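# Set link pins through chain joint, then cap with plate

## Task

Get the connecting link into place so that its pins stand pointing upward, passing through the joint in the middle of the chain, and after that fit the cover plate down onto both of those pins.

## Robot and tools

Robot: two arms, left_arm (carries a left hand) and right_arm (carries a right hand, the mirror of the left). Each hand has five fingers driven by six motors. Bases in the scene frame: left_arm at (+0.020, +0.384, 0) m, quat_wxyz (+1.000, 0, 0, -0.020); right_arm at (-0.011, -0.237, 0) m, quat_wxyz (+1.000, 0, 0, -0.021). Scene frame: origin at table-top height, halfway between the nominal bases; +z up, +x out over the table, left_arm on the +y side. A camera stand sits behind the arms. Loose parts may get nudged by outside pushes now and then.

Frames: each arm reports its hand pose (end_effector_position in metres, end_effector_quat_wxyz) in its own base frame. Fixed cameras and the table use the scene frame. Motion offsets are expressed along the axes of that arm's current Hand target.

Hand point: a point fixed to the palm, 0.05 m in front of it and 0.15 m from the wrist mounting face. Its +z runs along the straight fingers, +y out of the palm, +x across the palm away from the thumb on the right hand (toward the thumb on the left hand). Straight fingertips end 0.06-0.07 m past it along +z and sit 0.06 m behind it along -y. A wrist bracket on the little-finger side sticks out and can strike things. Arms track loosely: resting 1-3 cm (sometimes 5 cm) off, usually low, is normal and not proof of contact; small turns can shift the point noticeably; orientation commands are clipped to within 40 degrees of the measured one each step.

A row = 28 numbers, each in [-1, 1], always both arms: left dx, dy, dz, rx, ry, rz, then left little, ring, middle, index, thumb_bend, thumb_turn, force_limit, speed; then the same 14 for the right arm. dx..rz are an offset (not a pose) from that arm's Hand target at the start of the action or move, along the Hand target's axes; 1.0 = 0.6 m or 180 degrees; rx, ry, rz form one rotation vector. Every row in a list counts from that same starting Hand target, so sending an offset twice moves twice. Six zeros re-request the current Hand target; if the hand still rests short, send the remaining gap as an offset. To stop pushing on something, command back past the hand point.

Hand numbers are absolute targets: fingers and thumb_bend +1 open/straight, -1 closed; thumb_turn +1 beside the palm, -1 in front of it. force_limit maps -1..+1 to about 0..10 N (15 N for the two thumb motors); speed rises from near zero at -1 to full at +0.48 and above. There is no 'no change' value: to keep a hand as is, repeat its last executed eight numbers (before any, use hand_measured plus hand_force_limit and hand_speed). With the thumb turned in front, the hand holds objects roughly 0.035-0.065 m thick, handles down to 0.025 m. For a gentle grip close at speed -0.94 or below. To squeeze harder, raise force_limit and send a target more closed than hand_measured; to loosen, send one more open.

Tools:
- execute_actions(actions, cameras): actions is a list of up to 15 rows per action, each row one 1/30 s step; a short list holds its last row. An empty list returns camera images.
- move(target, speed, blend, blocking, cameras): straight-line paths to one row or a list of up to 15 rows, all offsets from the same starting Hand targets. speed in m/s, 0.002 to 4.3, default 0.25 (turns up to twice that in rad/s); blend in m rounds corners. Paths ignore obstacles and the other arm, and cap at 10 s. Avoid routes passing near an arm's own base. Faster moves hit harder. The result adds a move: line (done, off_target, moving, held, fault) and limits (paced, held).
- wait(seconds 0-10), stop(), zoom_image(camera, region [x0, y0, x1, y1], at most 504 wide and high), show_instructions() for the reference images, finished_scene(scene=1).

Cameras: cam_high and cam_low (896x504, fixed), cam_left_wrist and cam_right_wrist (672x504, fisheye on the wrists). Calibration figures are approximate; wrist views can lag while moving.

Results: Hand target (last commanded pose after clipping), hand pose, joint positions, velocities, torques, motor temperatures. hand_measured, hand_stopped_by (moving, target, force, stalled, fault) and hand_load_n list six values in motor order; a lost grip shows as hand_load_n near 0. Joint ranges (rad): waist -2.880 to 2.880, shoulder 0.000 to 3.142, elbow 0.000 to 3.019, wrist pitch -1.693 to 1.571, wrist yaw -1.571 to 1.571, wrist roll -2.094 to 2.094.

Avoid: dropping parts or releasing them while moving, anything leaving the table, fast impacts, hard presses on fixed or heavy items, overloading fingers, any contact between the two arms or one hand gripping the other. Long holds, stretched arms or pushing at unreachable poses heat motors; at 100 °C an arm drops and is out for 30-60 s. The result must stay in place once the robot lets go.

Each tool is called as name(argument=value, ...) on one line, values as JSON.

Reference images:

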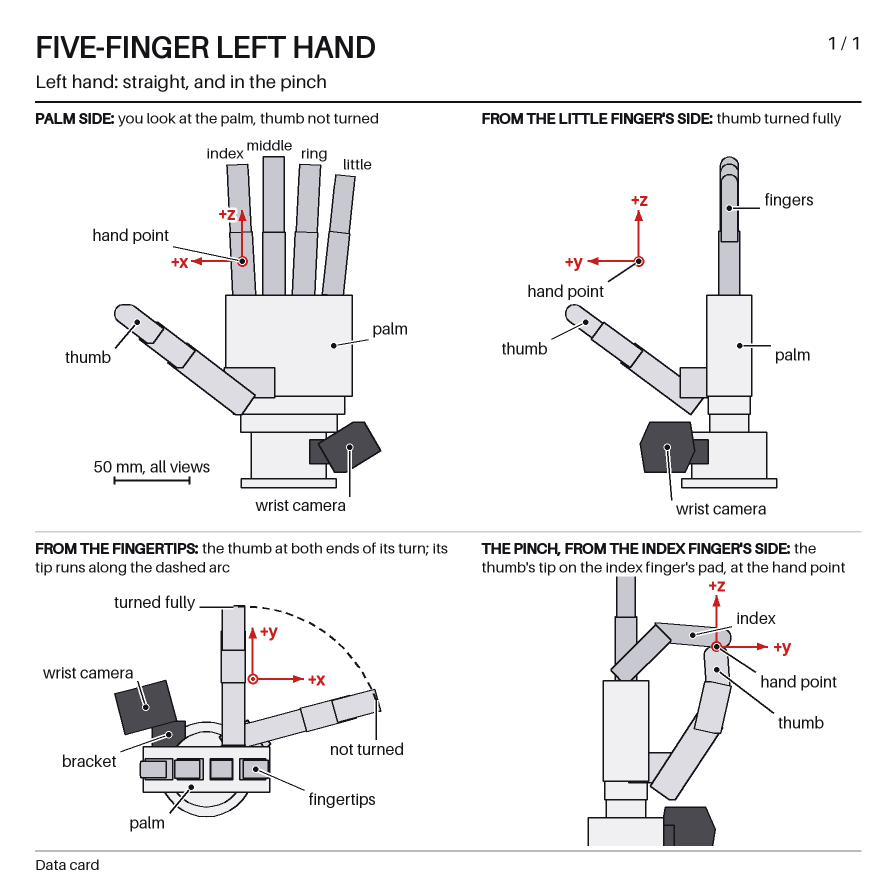

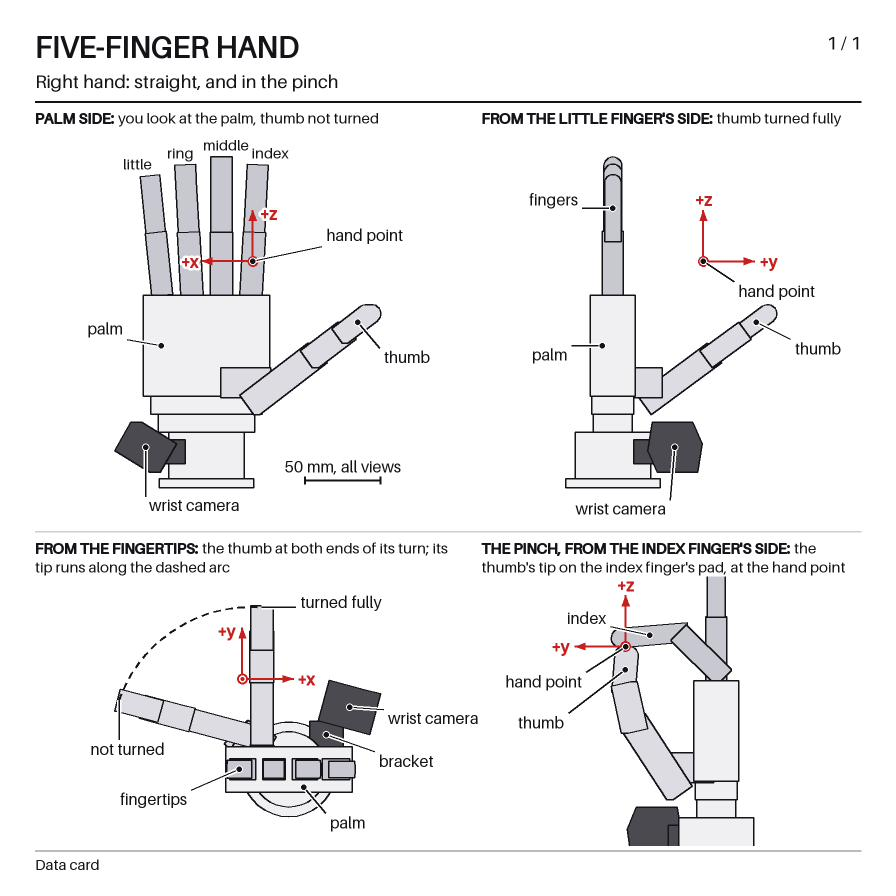

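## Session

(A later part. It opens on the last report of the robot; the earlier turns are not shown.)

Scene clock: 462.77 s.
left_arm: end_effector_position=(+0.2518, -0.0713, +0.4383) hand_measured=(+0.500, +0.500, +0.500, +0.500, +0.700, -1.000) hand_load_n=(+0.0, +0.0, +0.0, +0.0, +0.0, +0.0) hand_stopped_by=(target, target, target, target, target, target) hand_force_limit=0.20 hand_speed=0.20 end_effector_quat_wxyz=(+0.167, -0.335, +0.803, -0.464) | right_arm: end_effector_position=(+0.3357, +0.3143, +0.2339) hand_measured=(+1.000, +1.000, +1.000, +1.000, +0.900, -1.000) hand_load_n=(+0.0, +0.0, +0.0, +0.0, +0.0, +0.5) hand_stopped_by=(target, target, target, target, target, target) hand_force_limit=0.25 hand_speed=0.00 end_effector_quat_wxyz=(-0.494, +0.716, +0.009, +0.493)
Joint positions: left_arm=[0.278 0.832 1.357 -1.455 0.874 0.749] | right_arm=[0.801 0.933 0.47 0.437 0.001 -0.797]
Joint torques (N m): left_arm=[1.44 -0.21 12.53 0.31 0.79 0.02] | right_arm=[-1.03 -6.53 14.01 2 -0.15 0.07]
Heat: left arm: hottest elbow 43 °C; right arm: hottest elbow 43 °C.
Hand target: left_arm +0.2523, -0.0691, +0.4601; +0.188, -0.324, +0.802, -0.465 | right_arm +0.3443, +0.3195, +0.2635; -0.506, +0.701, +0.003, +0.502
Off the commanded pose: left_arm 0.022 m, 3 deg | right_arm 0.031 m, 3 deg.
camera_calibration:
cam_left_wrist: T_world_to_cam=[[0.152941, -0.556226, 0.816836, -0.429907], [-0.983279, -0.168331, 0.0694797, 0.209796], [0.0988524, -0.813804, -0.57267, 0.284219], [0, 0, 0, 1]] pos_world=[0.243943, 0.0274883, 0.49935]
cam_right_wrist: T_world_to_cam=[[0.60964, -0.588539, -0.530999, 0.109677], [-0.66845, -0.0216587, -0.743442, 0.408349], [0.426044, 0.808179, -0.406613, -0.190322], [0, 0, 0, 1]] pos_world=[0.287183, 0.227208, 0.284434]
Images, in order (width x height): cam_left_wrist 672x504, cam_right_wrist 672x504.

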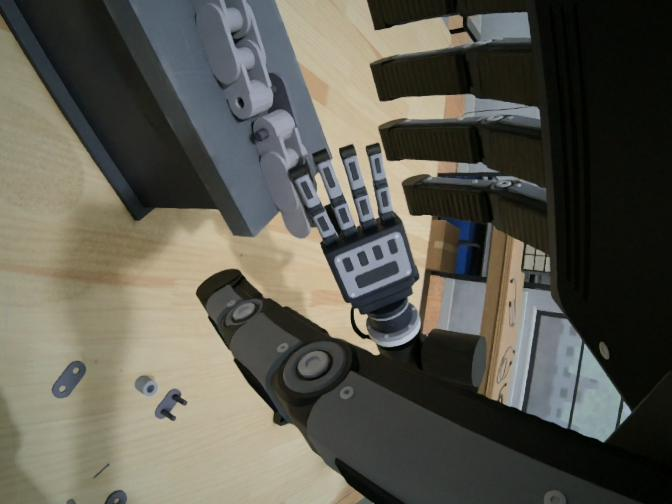

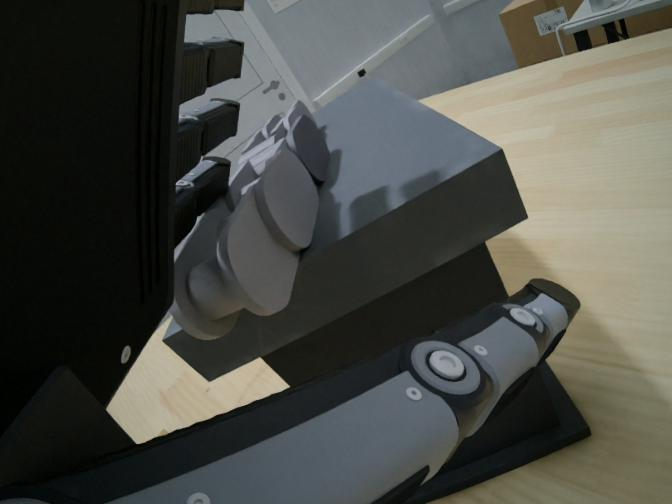

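move(target=[[0,0,0,0,0,0,0.5,0.5,0.5,0.5,0.7,-1,0.2,0.2,0.02,-0.02,-0.15,0,0,0,1,1,1,1,0.9,-1,0.25,0],[0,0,0,0,0,0,0.5,0.5,0.5,0.5,0.7,-1,0.2,0.2,0.08,-0.08,-0.35,0,0,0,1,1,1,1,0.9,-1,0.25,0]], speed=0.2, blend=0.02, cameras=["cam_left_wrist"])

Scene clock: 465.30 s.
left_arm: end_effector_position=(+0.2518, -0.0713, +0.4383) hand_measured=(+0.500, +0.500, +0.500, +0.500, +0.700, -1.000) hand_load_n=(+0.0, +0.0, +0.0, +0.0, +0.0, +0.0) hand_stopped_by=(target, target, target, target, target, target) hand_force_limit=0.20 hand_speed=0.20 end_effector_quat_wxyz=(+0.167, -0.335, +0.803, -0.464) | right_arm: end_effector_position=(+0.2017, +0.1760, +0.2966) hand_measured=(+1.000, +1.000, +1.000, +1.000, +0.900, -1.000) hand_load_n=(+0.0, +0.0, +0.0, +0.0, +0.0, +0.0) hand_stopped_by=(target, target, target, target, target, target) hand_force_limit=0.25 hand_speed=0.00 end_effector_quat_wxyz=(-0.492, +0.719, +0.009, +0.491)
Joint positions: left_arm=[0.278 0.832 1.357 -1.455 0.874 0.749] | right_arm=[0.8 0.064 0.46 -0.429 0 -0.797]
Joint torques (N m): left_arm=[1.32 -0.5 12.49 0.31 0.8 0.01] | right_arm=[-1.08 0.44 14.86 1.91 -0.14 0.12]
Heat: left arm: hottest elbow 43 °C; right arm: hottest elbow 43 °C.
Hand target: left_arm +0.2523, -0.0691, +0.4601; +0.188, -0.324, +0.802, -0.465 | right_arm +0.1962, +0.1689, +0.3279; -0.507, +0.701, +0.003, +0.502
Off the commanded pose: left_arm 0.022 m, 3 deg | right_arm 0.032 m, 3 deg.
move: off_target (left_arm, right_arm)
camera_calibration:
cam_left_wrist: T_world_to_cam=[[0.152941, -0.556226, 0.816836, -0.429907], [-0.983279, -0.168331, 0.0694797, 0.209796], [0.0988524, -0.813804, -0.57267, 0.284219], [0, 0, 0, 1]] pos_world=[0.243943, 0.0274883, 0.49935]
Images, in order (width x height): cam_left_wrist 672x504.

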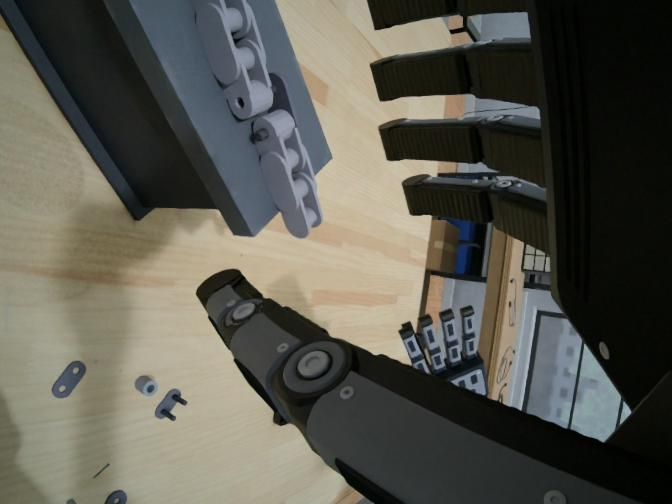

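zoom_image(camera="cam_left_wrist", region=[170, 0, 350, 250])

Scaled by 2.016 from the camera's 672x504 image, which has a finer 960x720 frame.

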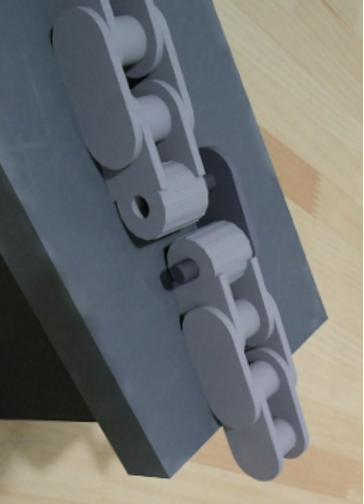

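zoom_image(camera="cam_left_wrist", region=[130, 120, 350, 260])

Scaled by 2.291 from the camera's 672x504 image, which has a finer 960x720 frame.

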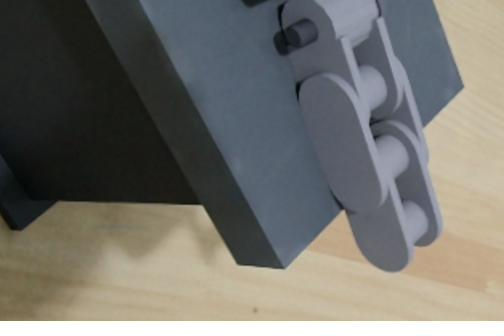

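move(target=[0.038,-0.1242,0.2485,-0.3053,-0.0186,-0.0293,1,1,1,1,0.9,-1,0.2,0.2,0,0,0,0,0,0,1,1,1,1,0.9,-1,0.25,0], speed=0.25, cameras=["cam_left_wrist","cam_high"])

Scene clock: 472.53 s.
left_arm: end_effector_position=(+0.3487, -0.2011, +0.4322) hand_measured=(+1.000, +1.000, +1.000, +1.000, +0.900, -1.000) hand_load_n=(+0.0, +0.0, +0.0, +0.0, +0.0, +0.0) hand_stopped_by=(target, target, target, target, target, target) hand_force_limit=0.20 hand_speed=0.20 end_effector_quat_wxyz=(+0.109, -0.416, +0.887, -0.170) | right_arm: end_effector_position=(+0.2017, +0.1759, +0.2965) hand_measured=(+1.000, +1.000, +1.000, +1.000, +0.900, -1.000) hand_load_n=(+0.0, -0.5, +0.0, +0.0, +0.0, +0.0) hand_stopped_by=(target, target, target, target, target, target) hand_force_limit=0.25 hand_speed=0.00 end_effector_quat_wxyz=(-0.492, +0.719, +0.009, +0.491)
Joint positions: left_arm=[-0.461 1.401 1.917 -1.683 0.04 0.224] | right_arm=[0.8 0.064 0.46 -0.429 0 -0.797]
Joint torques (N m): left_arm=[0.32 -9 12.26 0.13 0.01 -0.22] | right_arm=[-1.08 0.5 14.95 2.09 -0.11 0.11]
Heat: left arm: hottest elbow 44 °C; right arm: hottest elbow 43 °C.
Hand target: left_arm +0.3515, -0.2047, +0.4507; +0.019, -0.422, +0.905, -0.041 | right_arm +0.1962, +0.1689, +0.3278; -0.506, +0.701, +0.003, +0.502
Off the commanded pose: left_arm 0.019 m, 18 deg | right_arm 0.033 m, 3 deg.
joint sent to its limit (left arm) — joint 4 (wrist pitch), lower limit. The joint targets are off in orientation, not in position.
move: off_target (left_arm, right_arm)
camera_calibration:
cam_left_wrist: T_world_to_cam=[[0.476902, -0.811692, 0.337225, -0.468953], [-0.869825, -0.38067, 0.313838, 0.095786], [-0.126368, -0.442997, -0.887572, 0.454733], [0, 0, 0, 1]] pos_world=[0.364426, -0.142737, 0.53169]
Images, in order (width x height): cam_high 896x504, cam_left_wrist 672x504.

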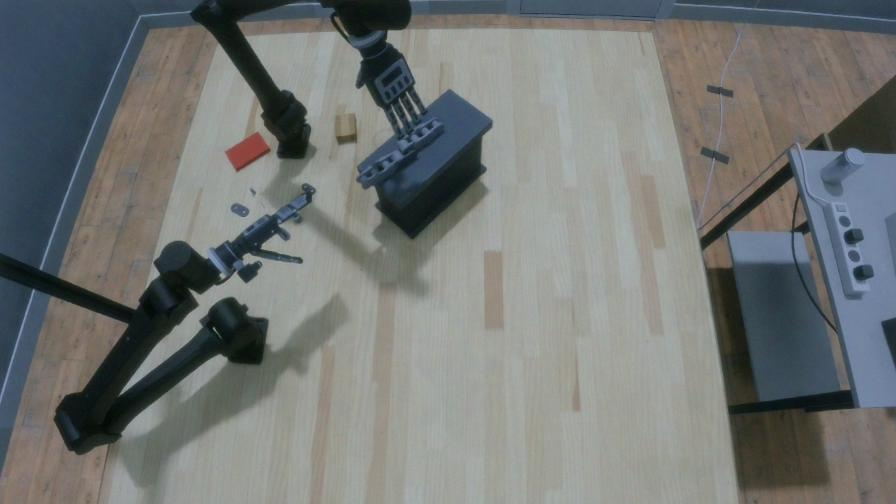

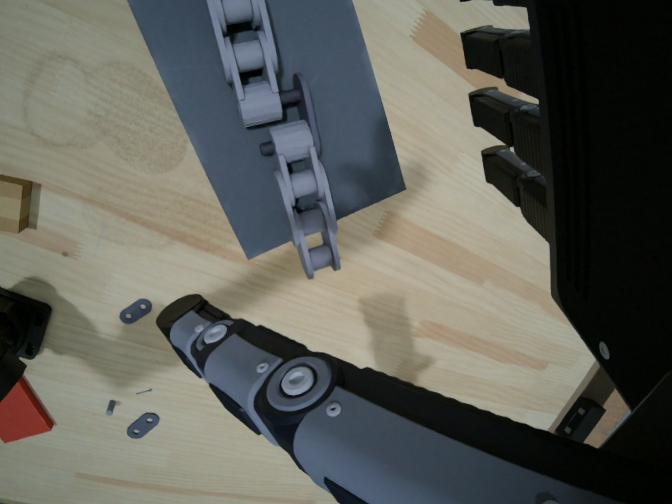

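zoom_image(camera="cam_left_wrist", region=[190, 0, 420, 290])

Scaled by 1.738 from the camera's 672x504 image, which has a finer 960x720 frame.

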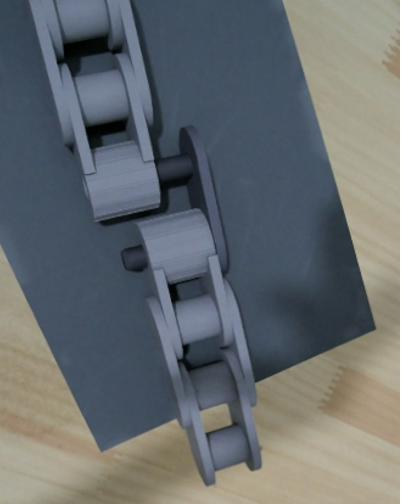

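move(target=[0.005,-0.0343,0.1535,0.1,0,0,0.5,0.5,0.5,0.5,0.9,-1,0.2,0.2,0,0,0,0,0,0,1,1,1,1,0.9,-1,0.25,0], speed=0.2, cameras=["cam_left_wrist"])

Scene clock: 476.23 s.
left_arm: end_effector_position=(+0.3695, -0.2222, +0.3660) hand_measured=(+0.500, +0.500, +0.500, +0.500, +0.900, -1.000) hand_load_n=(+0.0, +0.0, +0.0, -0.5, -0.5, +0.0) hand_stopped_by=(target, target, target, target, target, target) hand_force_limit=0.20 hand_speed=0.20 end_effector_quat_wxyz=(+0.087, -0.412, +0.889, -0.181) | right_arm: end_effector_position=(+0.2017, +0.1759, +0.2965) hand_measured=(+1.000, +1.000, +1.000, +1.000, +0.900, -1.000) hand_load_n=(+0.0, +0.0, +0.0, +0.0, +0.0, +0.5) hand_stopped_by=(target, target, target, target, target, target) hand_force_limit=0.25 hand_speed=0.00 end_effector_quat_wxyz=(-0.492, +0.719, +0.009, +0.491)
Joint positions: left_arm=[-0.461 1.404 1.728 -1.5 0.089 0.223] | right_arm=[0.8 0.064 0.46 -0.429 0 -0.797]
Joint torques (N m): left_arm=[0.44 -10.4 7.57 1.26 0.22 -0.15] | right_arm=[-1.08 0.38 14.65 1.91 -0.14 0.11]
Heat: left arm: hottest elbow 43 °C; right arm: hottest elbow 43 °C.
Hand target: left_arm +0.3717, -0.2256, +0.3609; +0.085, -0.414, +0.888, -0.183 | right_arm +0.1962, +0.1689, +0.3278; -0.506, +0.701, +0.003, +0.502
Off the commanded pose: left_arm 0.007 m, 0 deg | right_arm 0.033 m, 3 deg.
move: off_target (right_arm)
camera_calibration:
cam_left_wrist: T_world_to_cam=[[0.471775, -0.807758, 0.353491, -0.47691], [-0.866962, -0.351926, 0.352883, 0.117561], [-0.160641, -0.472944, -0.866325, 0.387474], [0, 0, 0, 1]] pos_world=[0.38916, -0.160602, 0.462776]
Images, in order (width x height): cam_left_wrist 672x504.

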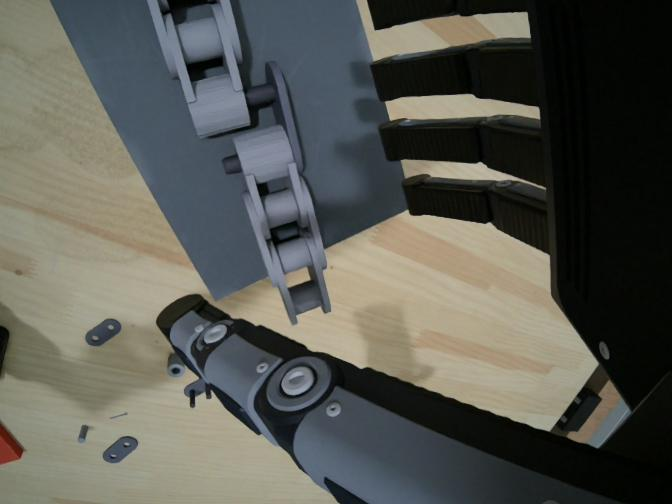

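move(target=[0,0.0489,0.115,0,0,0,0.5,0.5,0.5,0.5,0.9,-1,0.2,0.2,0,0,0,0,0,0,1,1,1,1,0.9,-1,0.25,0], speed=0.15, cameras=["cam_left_wrist"])

Scene clock: 477.83 s.
left_arm: end_effector_position=(+0.3727, -0.2238, +0.2875) hand_measured=(+0.500, +0.500, +0.500, +0.500, +0.900, -1.000) hand_load_n=(+0.0, +0.0, +0.0, +0.5, +0.0, +0.5) hand_stopped_by=(target, target, target, target, target, target) hand_force_limit=0.20 hand_speed=0.20 end_effector_quat_wxyz=(+0.084, -0.413, +0.890, -0.178) | right_arm: end_effector_position=(+0.2017, +0.1759, +0.2965) hand_measured=(+1.000, +1.000, +1.000, +1.000, +0.900, -1.000) hand_load_n=(+0.0, +0.0, +0.0, +0.0, +0.0, +0.0) hand_stopped_by=(target, target, target, target, target, target) hand_force_limit=0.25 hand_speed=0.00 end_effector_quat_wxyz=(-0.492, +0.719, +0.009, +0.491)
Joint positions: left_arm=[-0.461 1.374 1.488 -1.299 0.089 0.223] | right_arm=[0.8 0.064 0.46 -0.429 0 -0.797]
Joint torques (N m): left_arm=[0.67 -12.1 7.83 1.21 0.27 -0.17] | right_arm=[-0.97 0.15 14.74 1.94 -0.12 0.13]
Heat: left arm: hottest elbow 43 °C; right arm: hottest elbow 43 °C.
Hand target: left_arm +0.3718, -0.2257, +0.2859; +0.085, -0.414, +0.888, -0.182 | right_arm +0.1962, +0.1689, +0.3278; -0.506, +0.701, +0.003, +0.502
Off the commanded pose: left_arm 0.003 m, 1 deg | right_arm 0.033 m, 3 deg.
move: off_target (right_arm)
camera_calibration:
cam_left_wrist: T_world_to_cam=[[0.474669, -0.809163, 0.346331, -0.451239], [-0.864032, -0.353388, 0.358561, 0.144468], [-0.167745, -0.469438, -0.866885, 0.322864], [0, 0, 0, 1]] pos_world=[0.393173, -0.162508, 0.384363]
Images, in order (width x height): cam_left_wrist 672x504.

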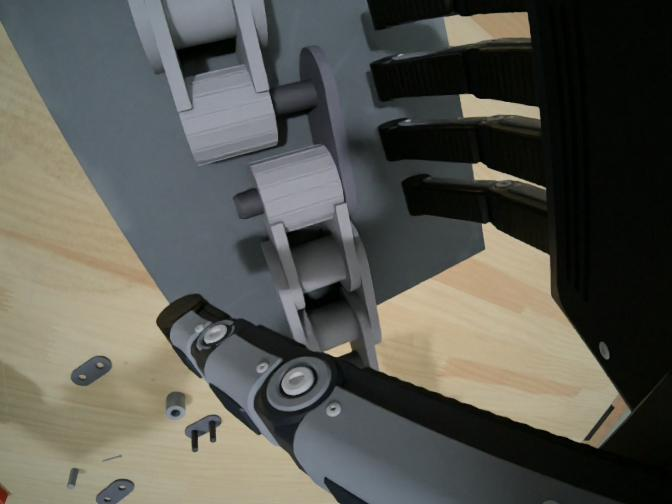

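move(target=[0,0.0365,-0.021,0,0,0,0.5,0.5,0.5,0.5,0.9,-1,0.2,0.2,0,0,0,0,0,0,1,1,1,1,0.9,-1,0.25,0], speed=0.05, cameras=["cam_left_wrist"])

Scene clock: 479.13 s.
left_arm: end_effector_position=(+0.3543, -0.2145, +0.2928) hand_measured=(+0.500, +0.500, +0.500, +0.500, +0.900, -1.000) hand_load_n=(+0.0, +1.0, +0.5, +0.0, +0.0, +0.0) hand_stopped_by=(target, target, target, target, target, target) hand_force_limit=0.20 hand_speed=0.20 end_effector_quat_wxyz=(+0.086, -0.412, +0.888, -0.185) | right_arm: end_effector_position=(+0.2017, +0.1759, +0.2965) hand_measured=(+1.000, +1.000, +1.000, +1.000, +0.900, -1.000) hand_load_n=(+0.0, +0.0, +0.0, +0.0, +0.0, +0.0) hand_stopped_by=(target, target, target, target, target, target) hand_force_limit=0.25 hand_speed=0.00 end_effector_quat_wxyz=(-0.492, +0.719, +0.009, +0.491)
Joint positions: left_arm=[-0.458 1.312 1.441 -1.299 0.096 0.223] | right_arm=[0.8 0.064 0.46 -0.429 0 -0.797]
Joint torques (N m): left_arm=[1.49 -10.34 7.68 0.65 0.2 -0.02] | right_arm=[-1.49 0.32 14.83 1.94 -0.1 0.14]
Heat: left arm: hottest elbow 43 °C; right arm: hottest elbow 44 °C.
Hand target: left_arm +0.3526, -0.2096, +0.2889; +0.085, -0.414, +0.888, -0.183 | right_arm +0.1962, +0.1689, +0.3278; -0.506, +0.701, +0.003, +0.502
Off the commanded pose: left_arm 0.007 m, 0 deg | right_arm 0.033 m, 3 deg.
move: off_target (right_arm)
camera_calibration:
cam_left_wrist: T_world_to_cam=[[0.471443, -0.804379, 0.361546, -0.439213], [-0.867638, -0.349631, 0.353499, 0.13357], [-0.15794, -0.480346, -0.862741, 0.321656], [0, 0, 0, 1]] pos_world=[0.373756, -0.152087, 0.389085]
Images, in order (width x height): cam_left_wrist 672x504.

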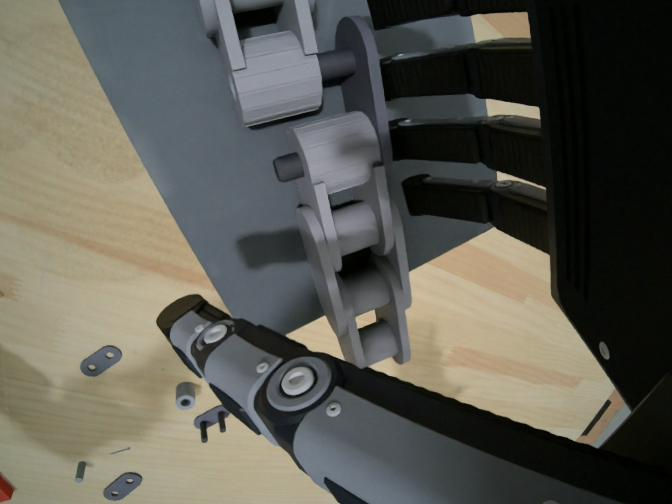

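move(target=[0,0.0265,-0.0115,0,0,0,0.5,0.5,0.5,0.5,0.9,-1,0.2,0.2,0,0,0,0,0,0,1,1,1,1,0.9,-1,0.25,0], speed=0.04, cameras=["cam_left_wrist"])

Scene clock: 480.20 s.
left_arm: end_effector_position=(+0.3437, -0.2051, +0.2915) hand_measured=(+0.500, +0.500, +0.500, +0.500, +0.900, -1.000) hand_load_n=(+0.0, +0.5, +2.0, +0.0, +0.0, +0.0) hand_stopped_by=(target, target, target, target, target, target) hand_force_limit=0.20 hand_speed=0.20 end_effector_quat_wxyz=(+0.086, -0.413, +0.887, -0.186) | right_arm: end_effector_position=(+0.2017, +0.1759, +0.2965) hand_measured=(+1.000, +1.000, +1.000, +1.000, +0.900, -1.000) hand_load_n=(+0.0, +0.0, +0.0, +0.0, +0.0, +0.0) hand_stopped_by=(target, target, target, target, target, target) hand_force_limit=0.25 hand_speed=0.00 end_effector_quat_wxyz=(-0.492, +0.719, +0.009, +0.491)
Joint positions: left_arm=[-0.447 1.275 1.404 -1.299 0.101 0.231] | right_arm=[0.8 0.064 0.46 -0.429 0 -0.797]
Joint torques (N m): left_arm=[1.49 -10.29 7.39 0.4 0.24 -0.04] | right_arm=[-1.67 0.38 14.89 1.98 -0.12 0.09]
Heat: left arm: hottest elbow 43 °C; right arm: hottest elbow 44 °C.
Hand target: left_arm +0.3394, -0.1985, +0.2888; +0.085, -0.414, +0.888, -0.183 | right_arm +0.1962, +0.1689, +0.3278; -0.506, +0.701, +0.003, +0.502
Off the commanded pose: left_arm 0.008 m, 0 deg | right_arm 0.033 m, 3 deg.
move: off_target (right_arm)
camera_calibration:
cam_left_wrist: T_world_to_cam=[[0.473062, -0.802631, 0.363312, -0.426832], [-0.866973, -0.350724, 0.354049, 0.127478], [-0.156749, -0.482469, -0.861773, 0.322296], [0, 0, 0, 1]] pos_world=[0.362957, -0.142381, 0.387686]
Images, in order (width x height): cam_left_wrist 672x504.

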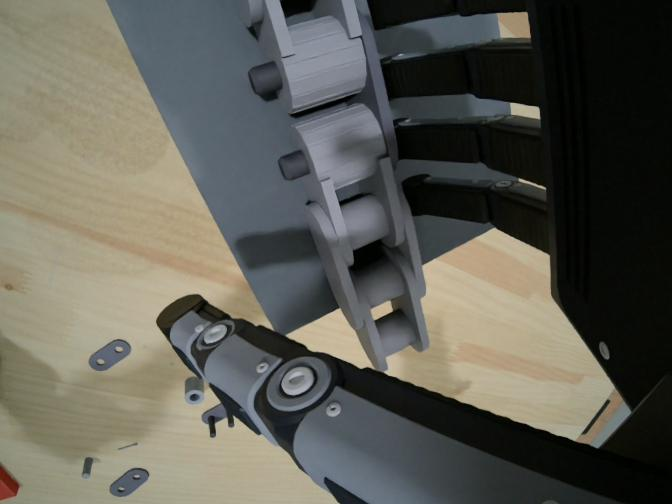

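move(target=[0,0.0245,-0.0105,0,0,0,0.5,0.5,0.5,0.5,0.9,-1,0.2,0.2,0,0,0,0,0,0,1,1,1,1,0.9,-1,0.25,0], speed=0.04, cameras=["cam_left_wrist"])

Scene clock: 482.17 s.
left_arm: end_effector_position=(+0.3333, -0.1967, +0.2917) hand_measured=(+0.500, +0.500, +0.500, +0.500, +0.900, -1.000) hand_load_n=(+0.0, +1.5, +1.0, +0.0, +0.0, +0.0) hand_stopped_by=(target, target, target, target, target, target) hand_force_limit=0.20 hand_speed=0.20 end_effector_quat_wxyz=(+0.088, -0.412, +0.887, -0.190) | right_arm: end_effector_position=(+0.2017, +0.1759, +0.2965) hand_measured=(+1.000, +1.000, +1.000, +1.000, +0.900, -1.000) hand_load_n=(+0.0, +0.0, +0.0, +0.0, +0.0, +0.0) hand_stopped_by=(target, target, target, target, target, target) hand_force_limit=0.25 hand_speed=0.00 end_effector_quat_wxyz=(-0.492, +0.719, +0.009, +0.491)
Joint positions: left_arm=[-0.438 1.237 1.371 -1.297 0.107 0.241] | right_arm=[0.8 0.064 0.46 -0.429 0 -0.797]
Joint torques (N m): left_arm=[1.32 -10.29 7.49 -0.03 0.15 -0.02] | right_arm=[-1.14 -0.38 14.78 2.02 -0.17 0.07]
Heat: left arm: hottest elbow 43 °C; right arm: hottest elbow 44 °C.
Hand target: left_arm +0.3270, -0.1883, +0.2889; +0.085, -0.414, +0.888, -0.183 | right_arm +0.1962, +0.1689, +0.3278; -0.506, +0.701, +0.003, +0.502
Off the commanded pose: left_arm 0.011 m, 1 deg | right_arm 0.033 m, 3 deg.
move: off_target (left_arm, right_arm)
camera_calibration:
cam_left_wrist: T_world_to_cam=[[0.468281, -0.802314, 0.370141, -0.415577], [-0.870315, -0.346515, 0.349969, 0.124509], [-0.152526, -0.486024, -0.860533, 0.322415], [0, 0, 0, 1]] pos_world=[0.352145, -0.133578, 0.387697]
Images, in order (width x height): cam_left_wrist 672x504.

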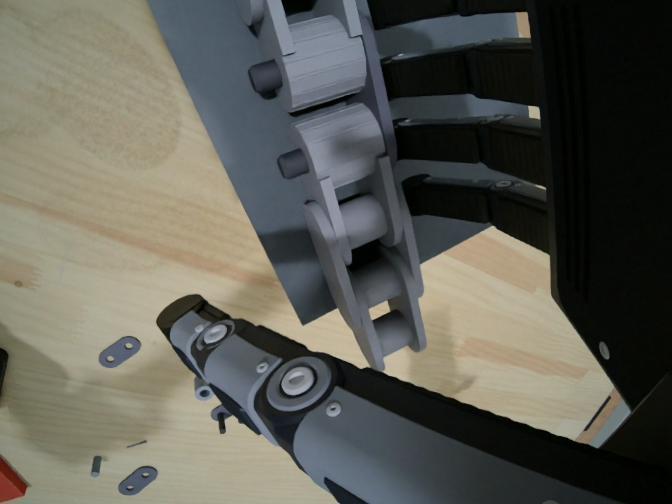

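move(target=[0,0.0215,-0.0095,0,-0.0065,-0.0153,0.5,0.5,0.5,0.5,0.9,-1,0.2,0.2,0,0,0,0,0,0,1,1,1,1,0.9,-1,0.25,0], speed=0.04, cameras=["cam_left_wrist"])

Scene clock: 484.20 s.
left_arm: end_effector_position=(+0.3233, -0.1878, +0.2920) hand_measured=(+0.500, +0.500, +0.500, +0.500, +0.900, -1.000) hand_load_n=(+0.0, +2.0, +1.0, +0.0, +0.0, +0.0) hand_stopped_by=(target, target, target, target, target, target) hand_force_limit=0.20 hand_speed=0.20 end_effector_quat_wxyz=(+0.093, -0.426, +0.880, -0.190) | right_arm: end_effector_position=(+0.2017, +0.1759, +0.2965) hand_measured=(+1.000, +1.000, +1.000, +1.000, +0.900, -1.000) hand_load_n=(+0.0, +0.0, +0.0, +0.0, +0.0, +0.5) hand_stopped_by=(target, target, target, target, target, target) hand_force_limit=0.25 hand_speed=0.00 end_effector_quat_wxyz=(-0.492, +0.719, +0.009, +0.491)
Joint positions: left_arm=[-0.429 1.197 1.338 -1.297 0.097 0.219] | right_arm=[0.8 0.064 0.46 -0.429 0 -0.797]
Joint torques (N m): left_arm=[1.79 -9 7.54 -0.02 -0.11 -0.2] | right_arm=[-1.38 0.15 14.83 2 -0.14 0.13]
Heat: left arm: hottest elbow 43 °C; right arm: hottest elbow 44 °C.
Hand target: left_arm +0.3163, -0.1792, +0.2890; +0.089, -0.437, +0.876, -0.180 | right_arm +0.1962, +0.1689, +0.3278; -0.506, +0.701, +0.003, +0.502
Off the commanded pose: left_arm 0.011 m, 2 deg | right_arm 0.033 m, 3 deg.
move: off_target (left_arm, right_arm)
camera_calibration:
cam_left_wrist: T_world_to_cam=[[0.492397, -0.786099, 0.373622, -0.409666], [-0.860256, -0.374299, 0.346207, 0.111349], [-0.132307, -0.491882, -0.860551, 0.317812], [0, 0, 0, 1]] pos_world=[0.339555, -0.124035, 0.388004]
Images, in order (width x height): cam_left_wrist 672x504.

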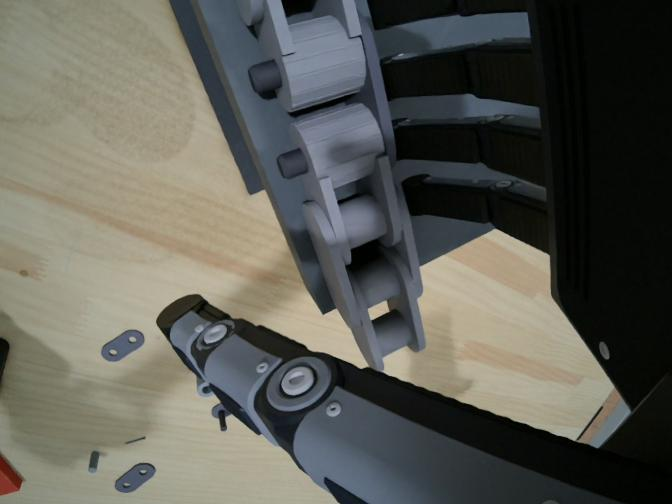

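move(target=[0,0.0265,-0.0115,0,0,0,0.5,0.5,0.5,0.5,0.9,-1,0.2,0.2,0,0,0,0,0,0,1,1,1,1,0.9,-1,0.25,0], speed=0.04, cameras=["cam_left_wrist"])

Scene clock: 485.43 s.
left_arm: end_effector_position=(+0.3116, -0.1777, +0.2932) hand_measured=(+0.500, +0.500, +0.500, +0.500, +0.900, -1.000) hand_load_n=(+0.0, +1.5, +1.5, +0.0, +0.0, +0.0) hand_stopped_by=(target, target, target, target, target, target) hand_force_limit=0.20 hand_speed=0.20 end_effector_quat_wxyz=(+0.096, -0.431, +0.876, -0.192) | right_arm: end_effector_position=(+0.2017, +0.1759, +0.2965) hand_measured=(+1.000, +1.000, +1.000, +1.000, +0.900, -1.000) hand_load_n=(+0.0, +0.0, +0.0, +0.0, +0.0, +0.0) hand_stopped_by=(target, target, target, target, target, target) hand_force_limit=0.25 hand_speed=0.00 end_effector_quat_wxyz=(-0.492, +0.719, +0.009, +0.491)
Joint positions: left_arm=[-0.417 1.152 1.305 -1.301 0.097 0.219] | right_arm=[0.8 0.064 0.46 -0.429 0 -0.797]
Joint torques (N m): left_arm=[1.73 -7.94 7.42 -0.39 0.06 -0.08] | right_arm=[-1.26 -0.15 14.79 1.87 -0.14 0.13]
Heat: left arm: hottest elbow 43 °C; right arm: hottest elbow 44 °C.
Hand target: left_arm +0.3025, -0.1688, +0.2892; +0.089, -0.437, +0.876, -0.181 | right_arm +0.1962, +0.1689, +0.3278; -0.506, +0.701, +0.003, +0.502
Off the commanded pose: left_arm 0.013 m, 2 deg | right_arm 0.033 m, 3 deg.
move: off_target (left_arm, right_arm)
camera_calibration:
cam_left_wrist: T_world_to_cam=[[0.499674, -0.778627, 0.379561, -0.39908], [-0.857831, -0.383991, 0.341581, 0.10361], [-0.120216, -0.496278, -0.8598, 0.317435], [0, 0, 0, 1]] pos_world=[0.326451, -0.113414, 0.389014]
Images, in order (width x height): cam_left_wrist 672x504.

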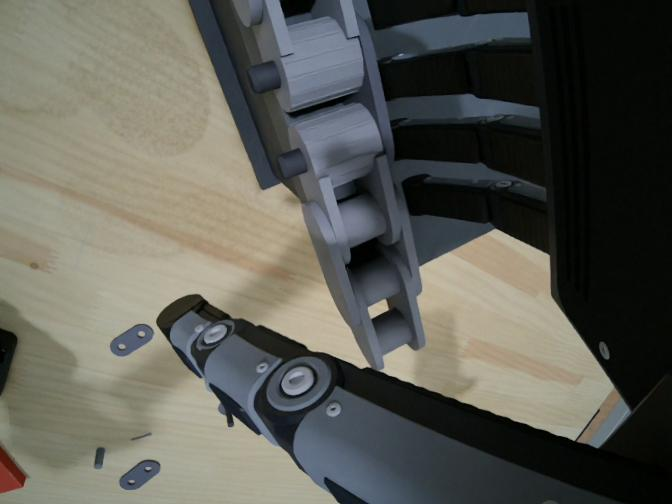

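move(target=[[0,-0.0399,0.0169,0,0,0,0.5,0.5,0.5,0.5,0.9,-1,0.2,0.2,0,0,0,0,0,0,1,1,1,1,0.9,-1,0.25,0],[0,-0.1049,-0.1364,0,0,0,0.5,0.5,0.5,0.5,0.9,-1,0.2,0.2,0,0,0,0,0,0,1,1,1,1,0.9,-1,0.25,0]], speed=0.12, cameras=["cam_left_wrist","cam_right_wrist"])

Scene clock: 491.10 s.
left_arm: end_effector_position=(+0.3162, -0.1791, +0.3701) hand_measured=(+0.500, +0.500, +0.500, +0.500, +0.900, -1.000) hand_load_n=(+0.0, +0.0, +0.0, +0.0, +0.0, +0.0) hand_stopped_by=(target, target, target, target, target, target) hand_force_limit=0.20 hand_speed=0.20 end_effector_quat_wxyz=(+0.078, -0.438, +0.880, -0.167) | right_arm: end_effector_position=(+0.2017, +0.1759, +0.2965) hand_measured=(+1.000, +1.000, +1.000, +1.000, +0.900, -1.000) hand_load_n=(+0.0, +0.0, +0.0, +0.0, +0.0, +0.5) hand_stopped_by=(target, target, target, target, target, target) hand_force_limit=0.25 hand_speed=0.00 end_effector_quat_wxyz=(-0.492, +0.719, +0.009, +0.491)
Joint positions: left_arm=[-0.418 1.258 1.606 -1.558 0.091 0.213] | right_arm=[0.8 0.064 0.46 -0.429 0 -0.797]
Joint torques (N m): left_arm=[0.38 -7.18 12.9 -0.02 0.06 -0.18] | right_arm=[-1.26 0.44 14.8 1.91 -0.13 0.11]
Heat: left arm: hottest elbow 42 °C; right arm: hottest elbow 44 °C.
Hand target: left_arm +0.3230, -0.1840, +0.3890; +0.089, -0.437, +0.877, -0.180 | right_arm +0.1962, +0.1689, +0.3278; -0.506, +0.701, +0.003, +0.502
Off the commanded pose: left_arm 0.021 m, 2 deg | right_arm 0.033 m, 3 deg.
move: off_target (left_arm, right_arm)
camera_calibration:
cam_left_wrist: T_world_to_cam=[[0.525255, -0.784812, 0.328903, -0.422093], [-0.834879, -0.400537, 0.377554, 0.0572167], [-0.164571, -0.472906, -0.865607, 0.403881], [0, 0, 0, 1]] pos_world=[0.335942, -0.117348, 0.466827]
cam_right_wrist: T_world_to_cam=[[0.606002, -0.592217, -0.531075, 0.144544], [-0.673224, -0.0262157, -0.738973, 0.362696], [0.42371, 0.805352, -0.414582, 0.00734532], [0, 0, 0, 1]] pos_world=[0.15347, 0.089194, 0.347831]
Images, in order (width x height): cam_left_wrist 672x504, cam_right_wrist 672x504.

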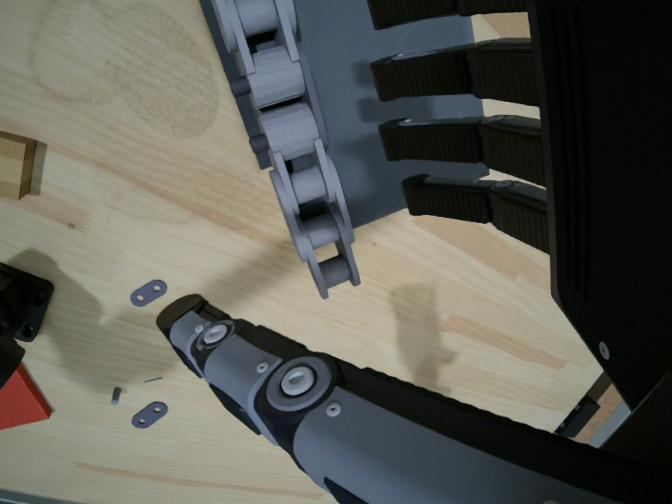

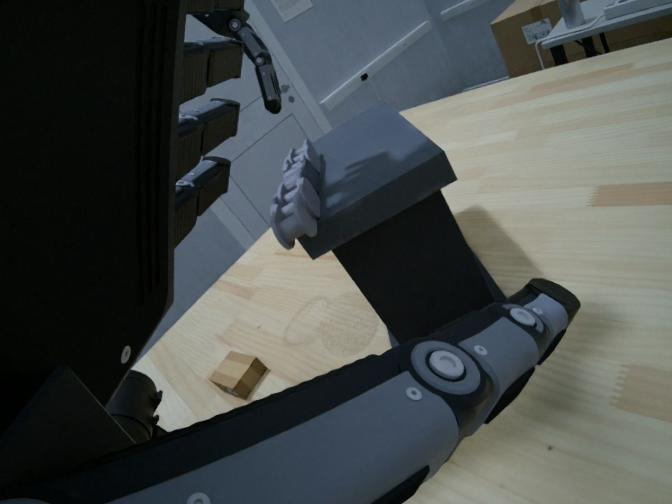

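zoom_image(camera="cam_right_wrist", region=[220, 80, 480, 280])

zoom_image(camera="cam_left_wrist", region=[180, 0, 420, 310])

Scaled by 1.938 from the camera's 672x504 image, which has a finer 960x720 frame.

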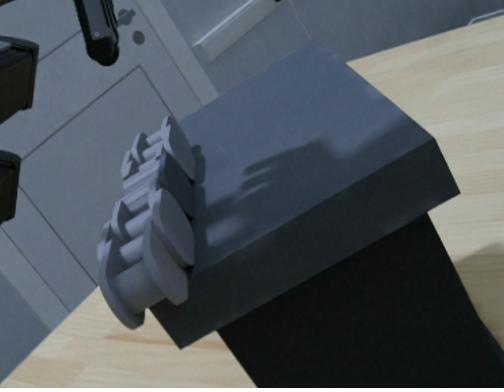

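Scaled by 1.626 from the camera's 672x504 image, which has a finer 960x720 frame.

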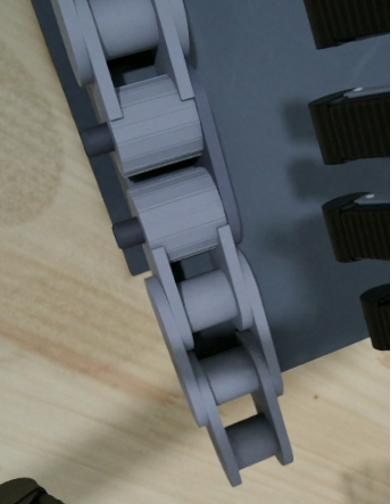

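move(target=[-0.3797,0.111,-0.1485,0.2004,0.1046,0.1186,0.5,0.5,0.5,0.5,0.9,-1,0.2,0.2,0,0,0,0,0,0,1,1,1,1,0.9,-1,0.25,0], speed=0.25, cameras=["cam_left_wrist"])

Scene clock: 504.43 s.
left_arm: end_effector_position=(+0.3776, +0.0513, +0.4272) hand_measured=(+0.500, +0.500, +0.500, +0.500, +0.900, -1.000) hand_load_n=(+0.0, +0.0, +0.0, +0.0, +0.0, +0.0) hand_stopped_by=(target, target, target, target, target, target) hand_force_limit=0.20 hand_speed=0.20 end_effector_quat_wxyz=(+0.182, -0.248, +0.826, -0.473) | right_arm: end_effector_position=(+0.2017, +0.1759, +0.2965) hand_measured=(+1.000, +1.000, +1.000, +1.000, +0.900, -1.000) hand_load_n=(+0.0, +0.0, +0.0, +0.0, +0.0, +0.0) hand_stopped_by=(target, target, target, target, target, target) hand_force_limit=0.25 hand_speed=0.00 end_effector_quat_wxyz=(-0.492, +0.719, +0.009, +0.491)
Joint positions: left_arm=[0.517 1.296 1.655 -1.683 1.045 1.362] | right_arm=[0.8 0.064 0.46 -0.429 0 -0.797]
Joint torques (N m): left_arm=[0.85 -7.06 12.57 -0.27 0.98 0.02] | right_arm=[-0.91 0.38 14.83 1.91 -0.13 0.1]
Heat: left arm: hottest elbow 46 °C; right arm: hottest elbow 45 °C.
Hand target: left_arm +0.3830, +0.0560, +0.4445; +0.109, -0.187, +0.845, -0.488 | right_arm +0.1962, +0.1689, +0.3278; -0.506, +0.701, +0.003, +0.502
Off the commanded pose: left_arm 0.019 m, 11 deg | right_arm 0.033 m, 3 deg.
joint sent to its limit (left arm) — joint 4 (wrist pitch), lower limit. The joint targets are off in orientation, not in position.
move: off_target (left_arm, right_arm)
camera_calibration:
cam_left_wrist: T_world_to_cam=[[-0.0160469, -0.602864, 0.797682, -0.297505], [-0.998985, -0.0239229, -0.0381767, 0.399392], [0.0420983, -0.797485, -0.601868, 0.398308], [0, 0, 0, 1]] pos_world=[0.377444, 0.147844, 0.492291]
Images, in order (width x height): cam_left_wrist 672x504.

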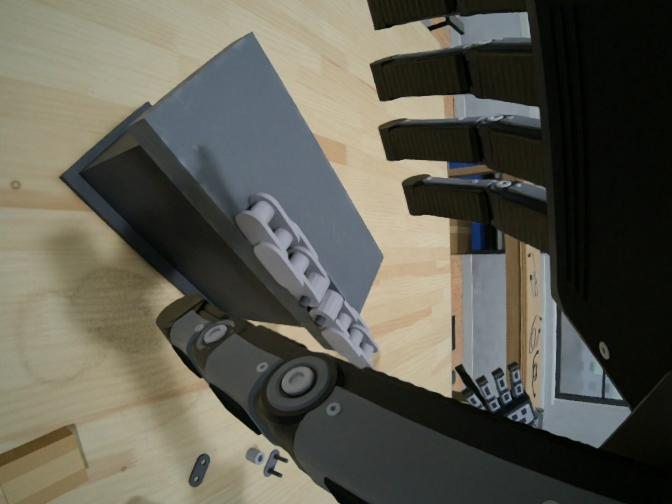

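zoom_image(camera="cam_left_wrist", region=[210, 170, 400, 380])

Scaled by 2.400 from the camera's 672x504 image, which has a finer 960x720 frame.

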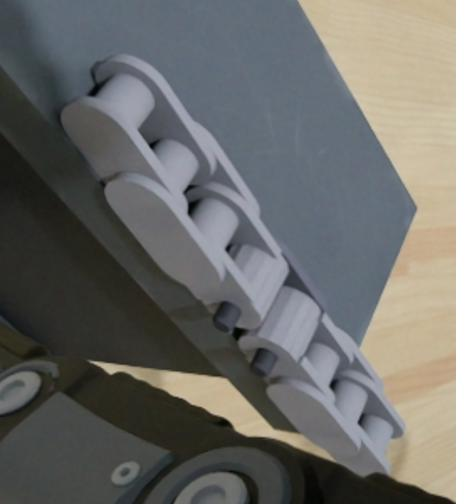

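zoom_image(camera="cam_left_wrist", region=[60, 20, 340, 260])

Scaled by 1.800 from the camera's 672x504 image, which has a finer 960x720 frame.

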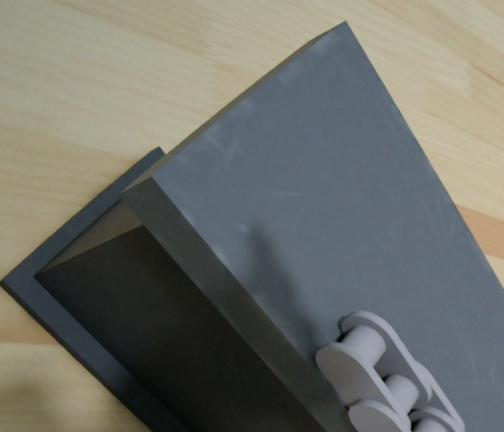

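move(target=[[0,0,0,0,0,0,0.5,0.5,0.5,0.5,0.9,1,0.2,0.2,0.084,-0.1493,0.0973,0,0,0,1,1,1,1,1,1,0.25,0.2],[0,0,0,0,0,0,0.5,0.5,0.5,0.5,0.9,1,0.2,0.2,-0.0607,-0.2853,0.461,-0.1792,-0.4862,-0.2134,1,1,1,1,1,1,0.25,0.2]], speed=0.3, blend=0.03, cameras=["cam_left_wrist","cam_right_wrist","cam_high"])

Scene clock: 512.20 s.
left_arm: end_effector_position=(+0.3776, +0.0514, +0.4272) hand_measured=(+0.500, +0.500, +0.500, +0.500, +0.900, +1.000) hand_load_n=(+0.0, +0.0, +0.0, +0.0, +0.0, +0.0) hand_stopped_by=(target, target, target, target, target, target) hand_force_limit=0.20 hand_speed=0.20 end_effector_quat_wxyz=(+0.182, -0.247, +0.826, -0.473) | right_arm: end_effector_position=(+0.2836, +0.4576, +0.4242) hand_measured=(+1.000, +1.000, +1.000, +1.000, +1.000, +1.000) hand_load_n=(+0.0, +0.0, +0.0, +0.0, +0.0, +0.5) hand_stopped_by=(target, target, target, target, target, target) hand_force_limit=0.25 hand_speed=0.20 end_effector_quat_wxyz=(-0.110, +0.884, +0.420, +0.172)
Joint positions: left_arm=[0.517 1.296 1.655 -1.683 1.045 1.364] | right_arm=[1.13 1.698 2.212 -1.677 0.048 -1.337]
Joint torques (N m): left_arm=[0.67 -7.59 12.51 -0.27 0.95 -0.01] | right_arm=[0.21 -12.57 12.83 0.85 0.05 -0.08]
Heat: left arm: hottest elbow 47 °C; right arm: hottest elbow 46 °C.
Hand target: left_arm +0.3830, +0.0560, +0.4445; +0.109, -0.187, +0.845, -0.488 | right_arm +0.2845, +0.4678, +0.4281; -0.001, +0.906, +0.422, +0.001
Off the commanded pose: left_arm 0.019 m, 11 deg | right_arm 0.011 m, 23 deg.
joint sent to its limit (left arm) — joint 4 (wrist pitch), lower limit. The joint targets are off in orientation, not in position.
joint sent to its limit (right arm) — joint 4 (wrist pitch), lower limit. The joint targets are off in orientation, not in position.
move: off_target (left_arm, right_arm); blend cut to 0 m at target 1
camera_calibration:
cam_left_wrist: T_world_to_cam=[[-0.0173107, -0.60352, 0.79716, -0.296674], [-0.998959, -0.0232139, -0.0392679, 0.399912], [0.0422042, -0.79701, -0.60249, 0.398498], [0, 0, 0, 1]] pos_world=[0.377542, 0.147842, 0.492292]
cam_right_wrist: T_world_to_cam=[[0.890616, -0.454262, 0.021199, -0.0485844], [-0.454547, -0.887823, 0.0718163, 0.508004], [-0.0138025, -0.0735967, -0.997193, 0.572197], [0, 0, 0, 1]] pos_world=[0.282079, 0.471059, 0.535137]
Images, in order (width x height): cam_high 896x504, cam_left_wrist 672x504, cam_right_wrist 672x504.

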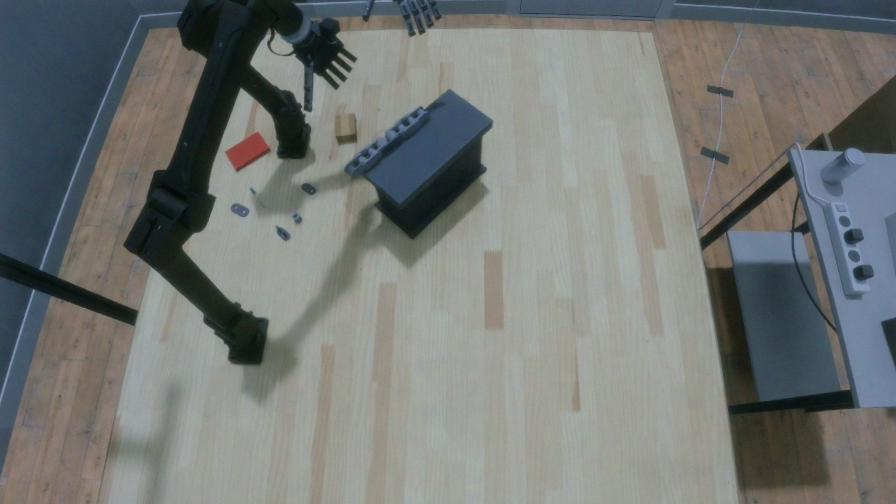

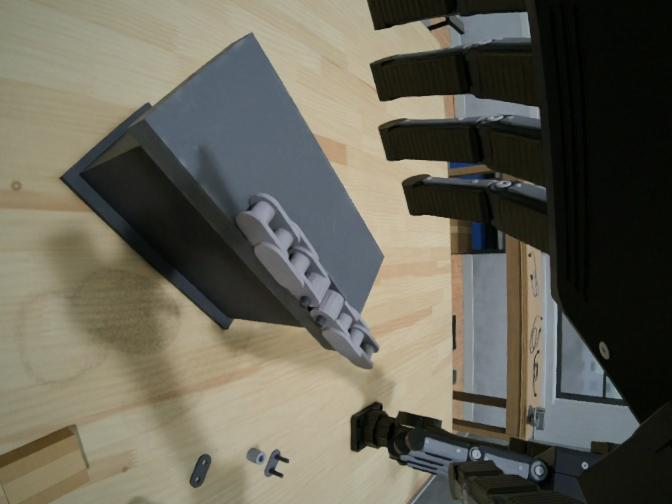

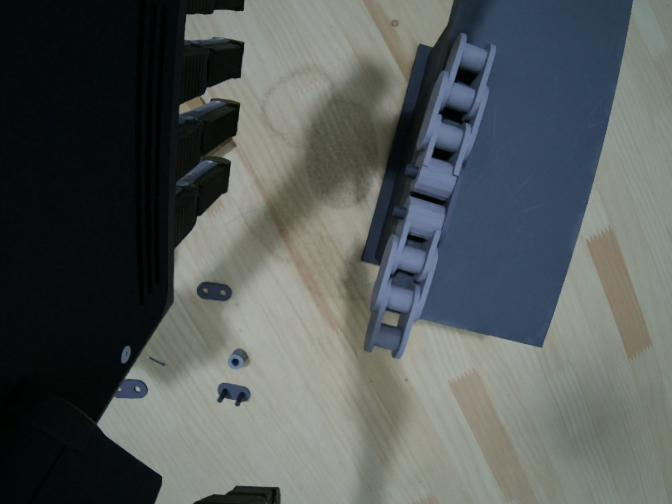

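zoom_image(camera="cam_right_wrist", region=[330, 20, 560, 370])

Scaled by 1.440 from the camera's 672x504 image, which has a finer 960x720 frame.

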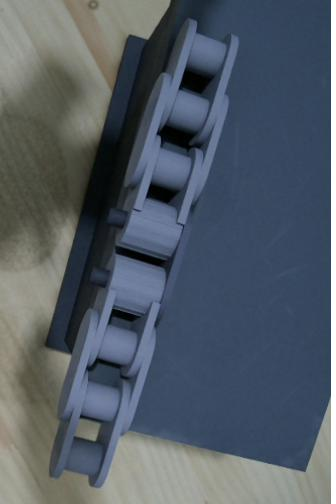

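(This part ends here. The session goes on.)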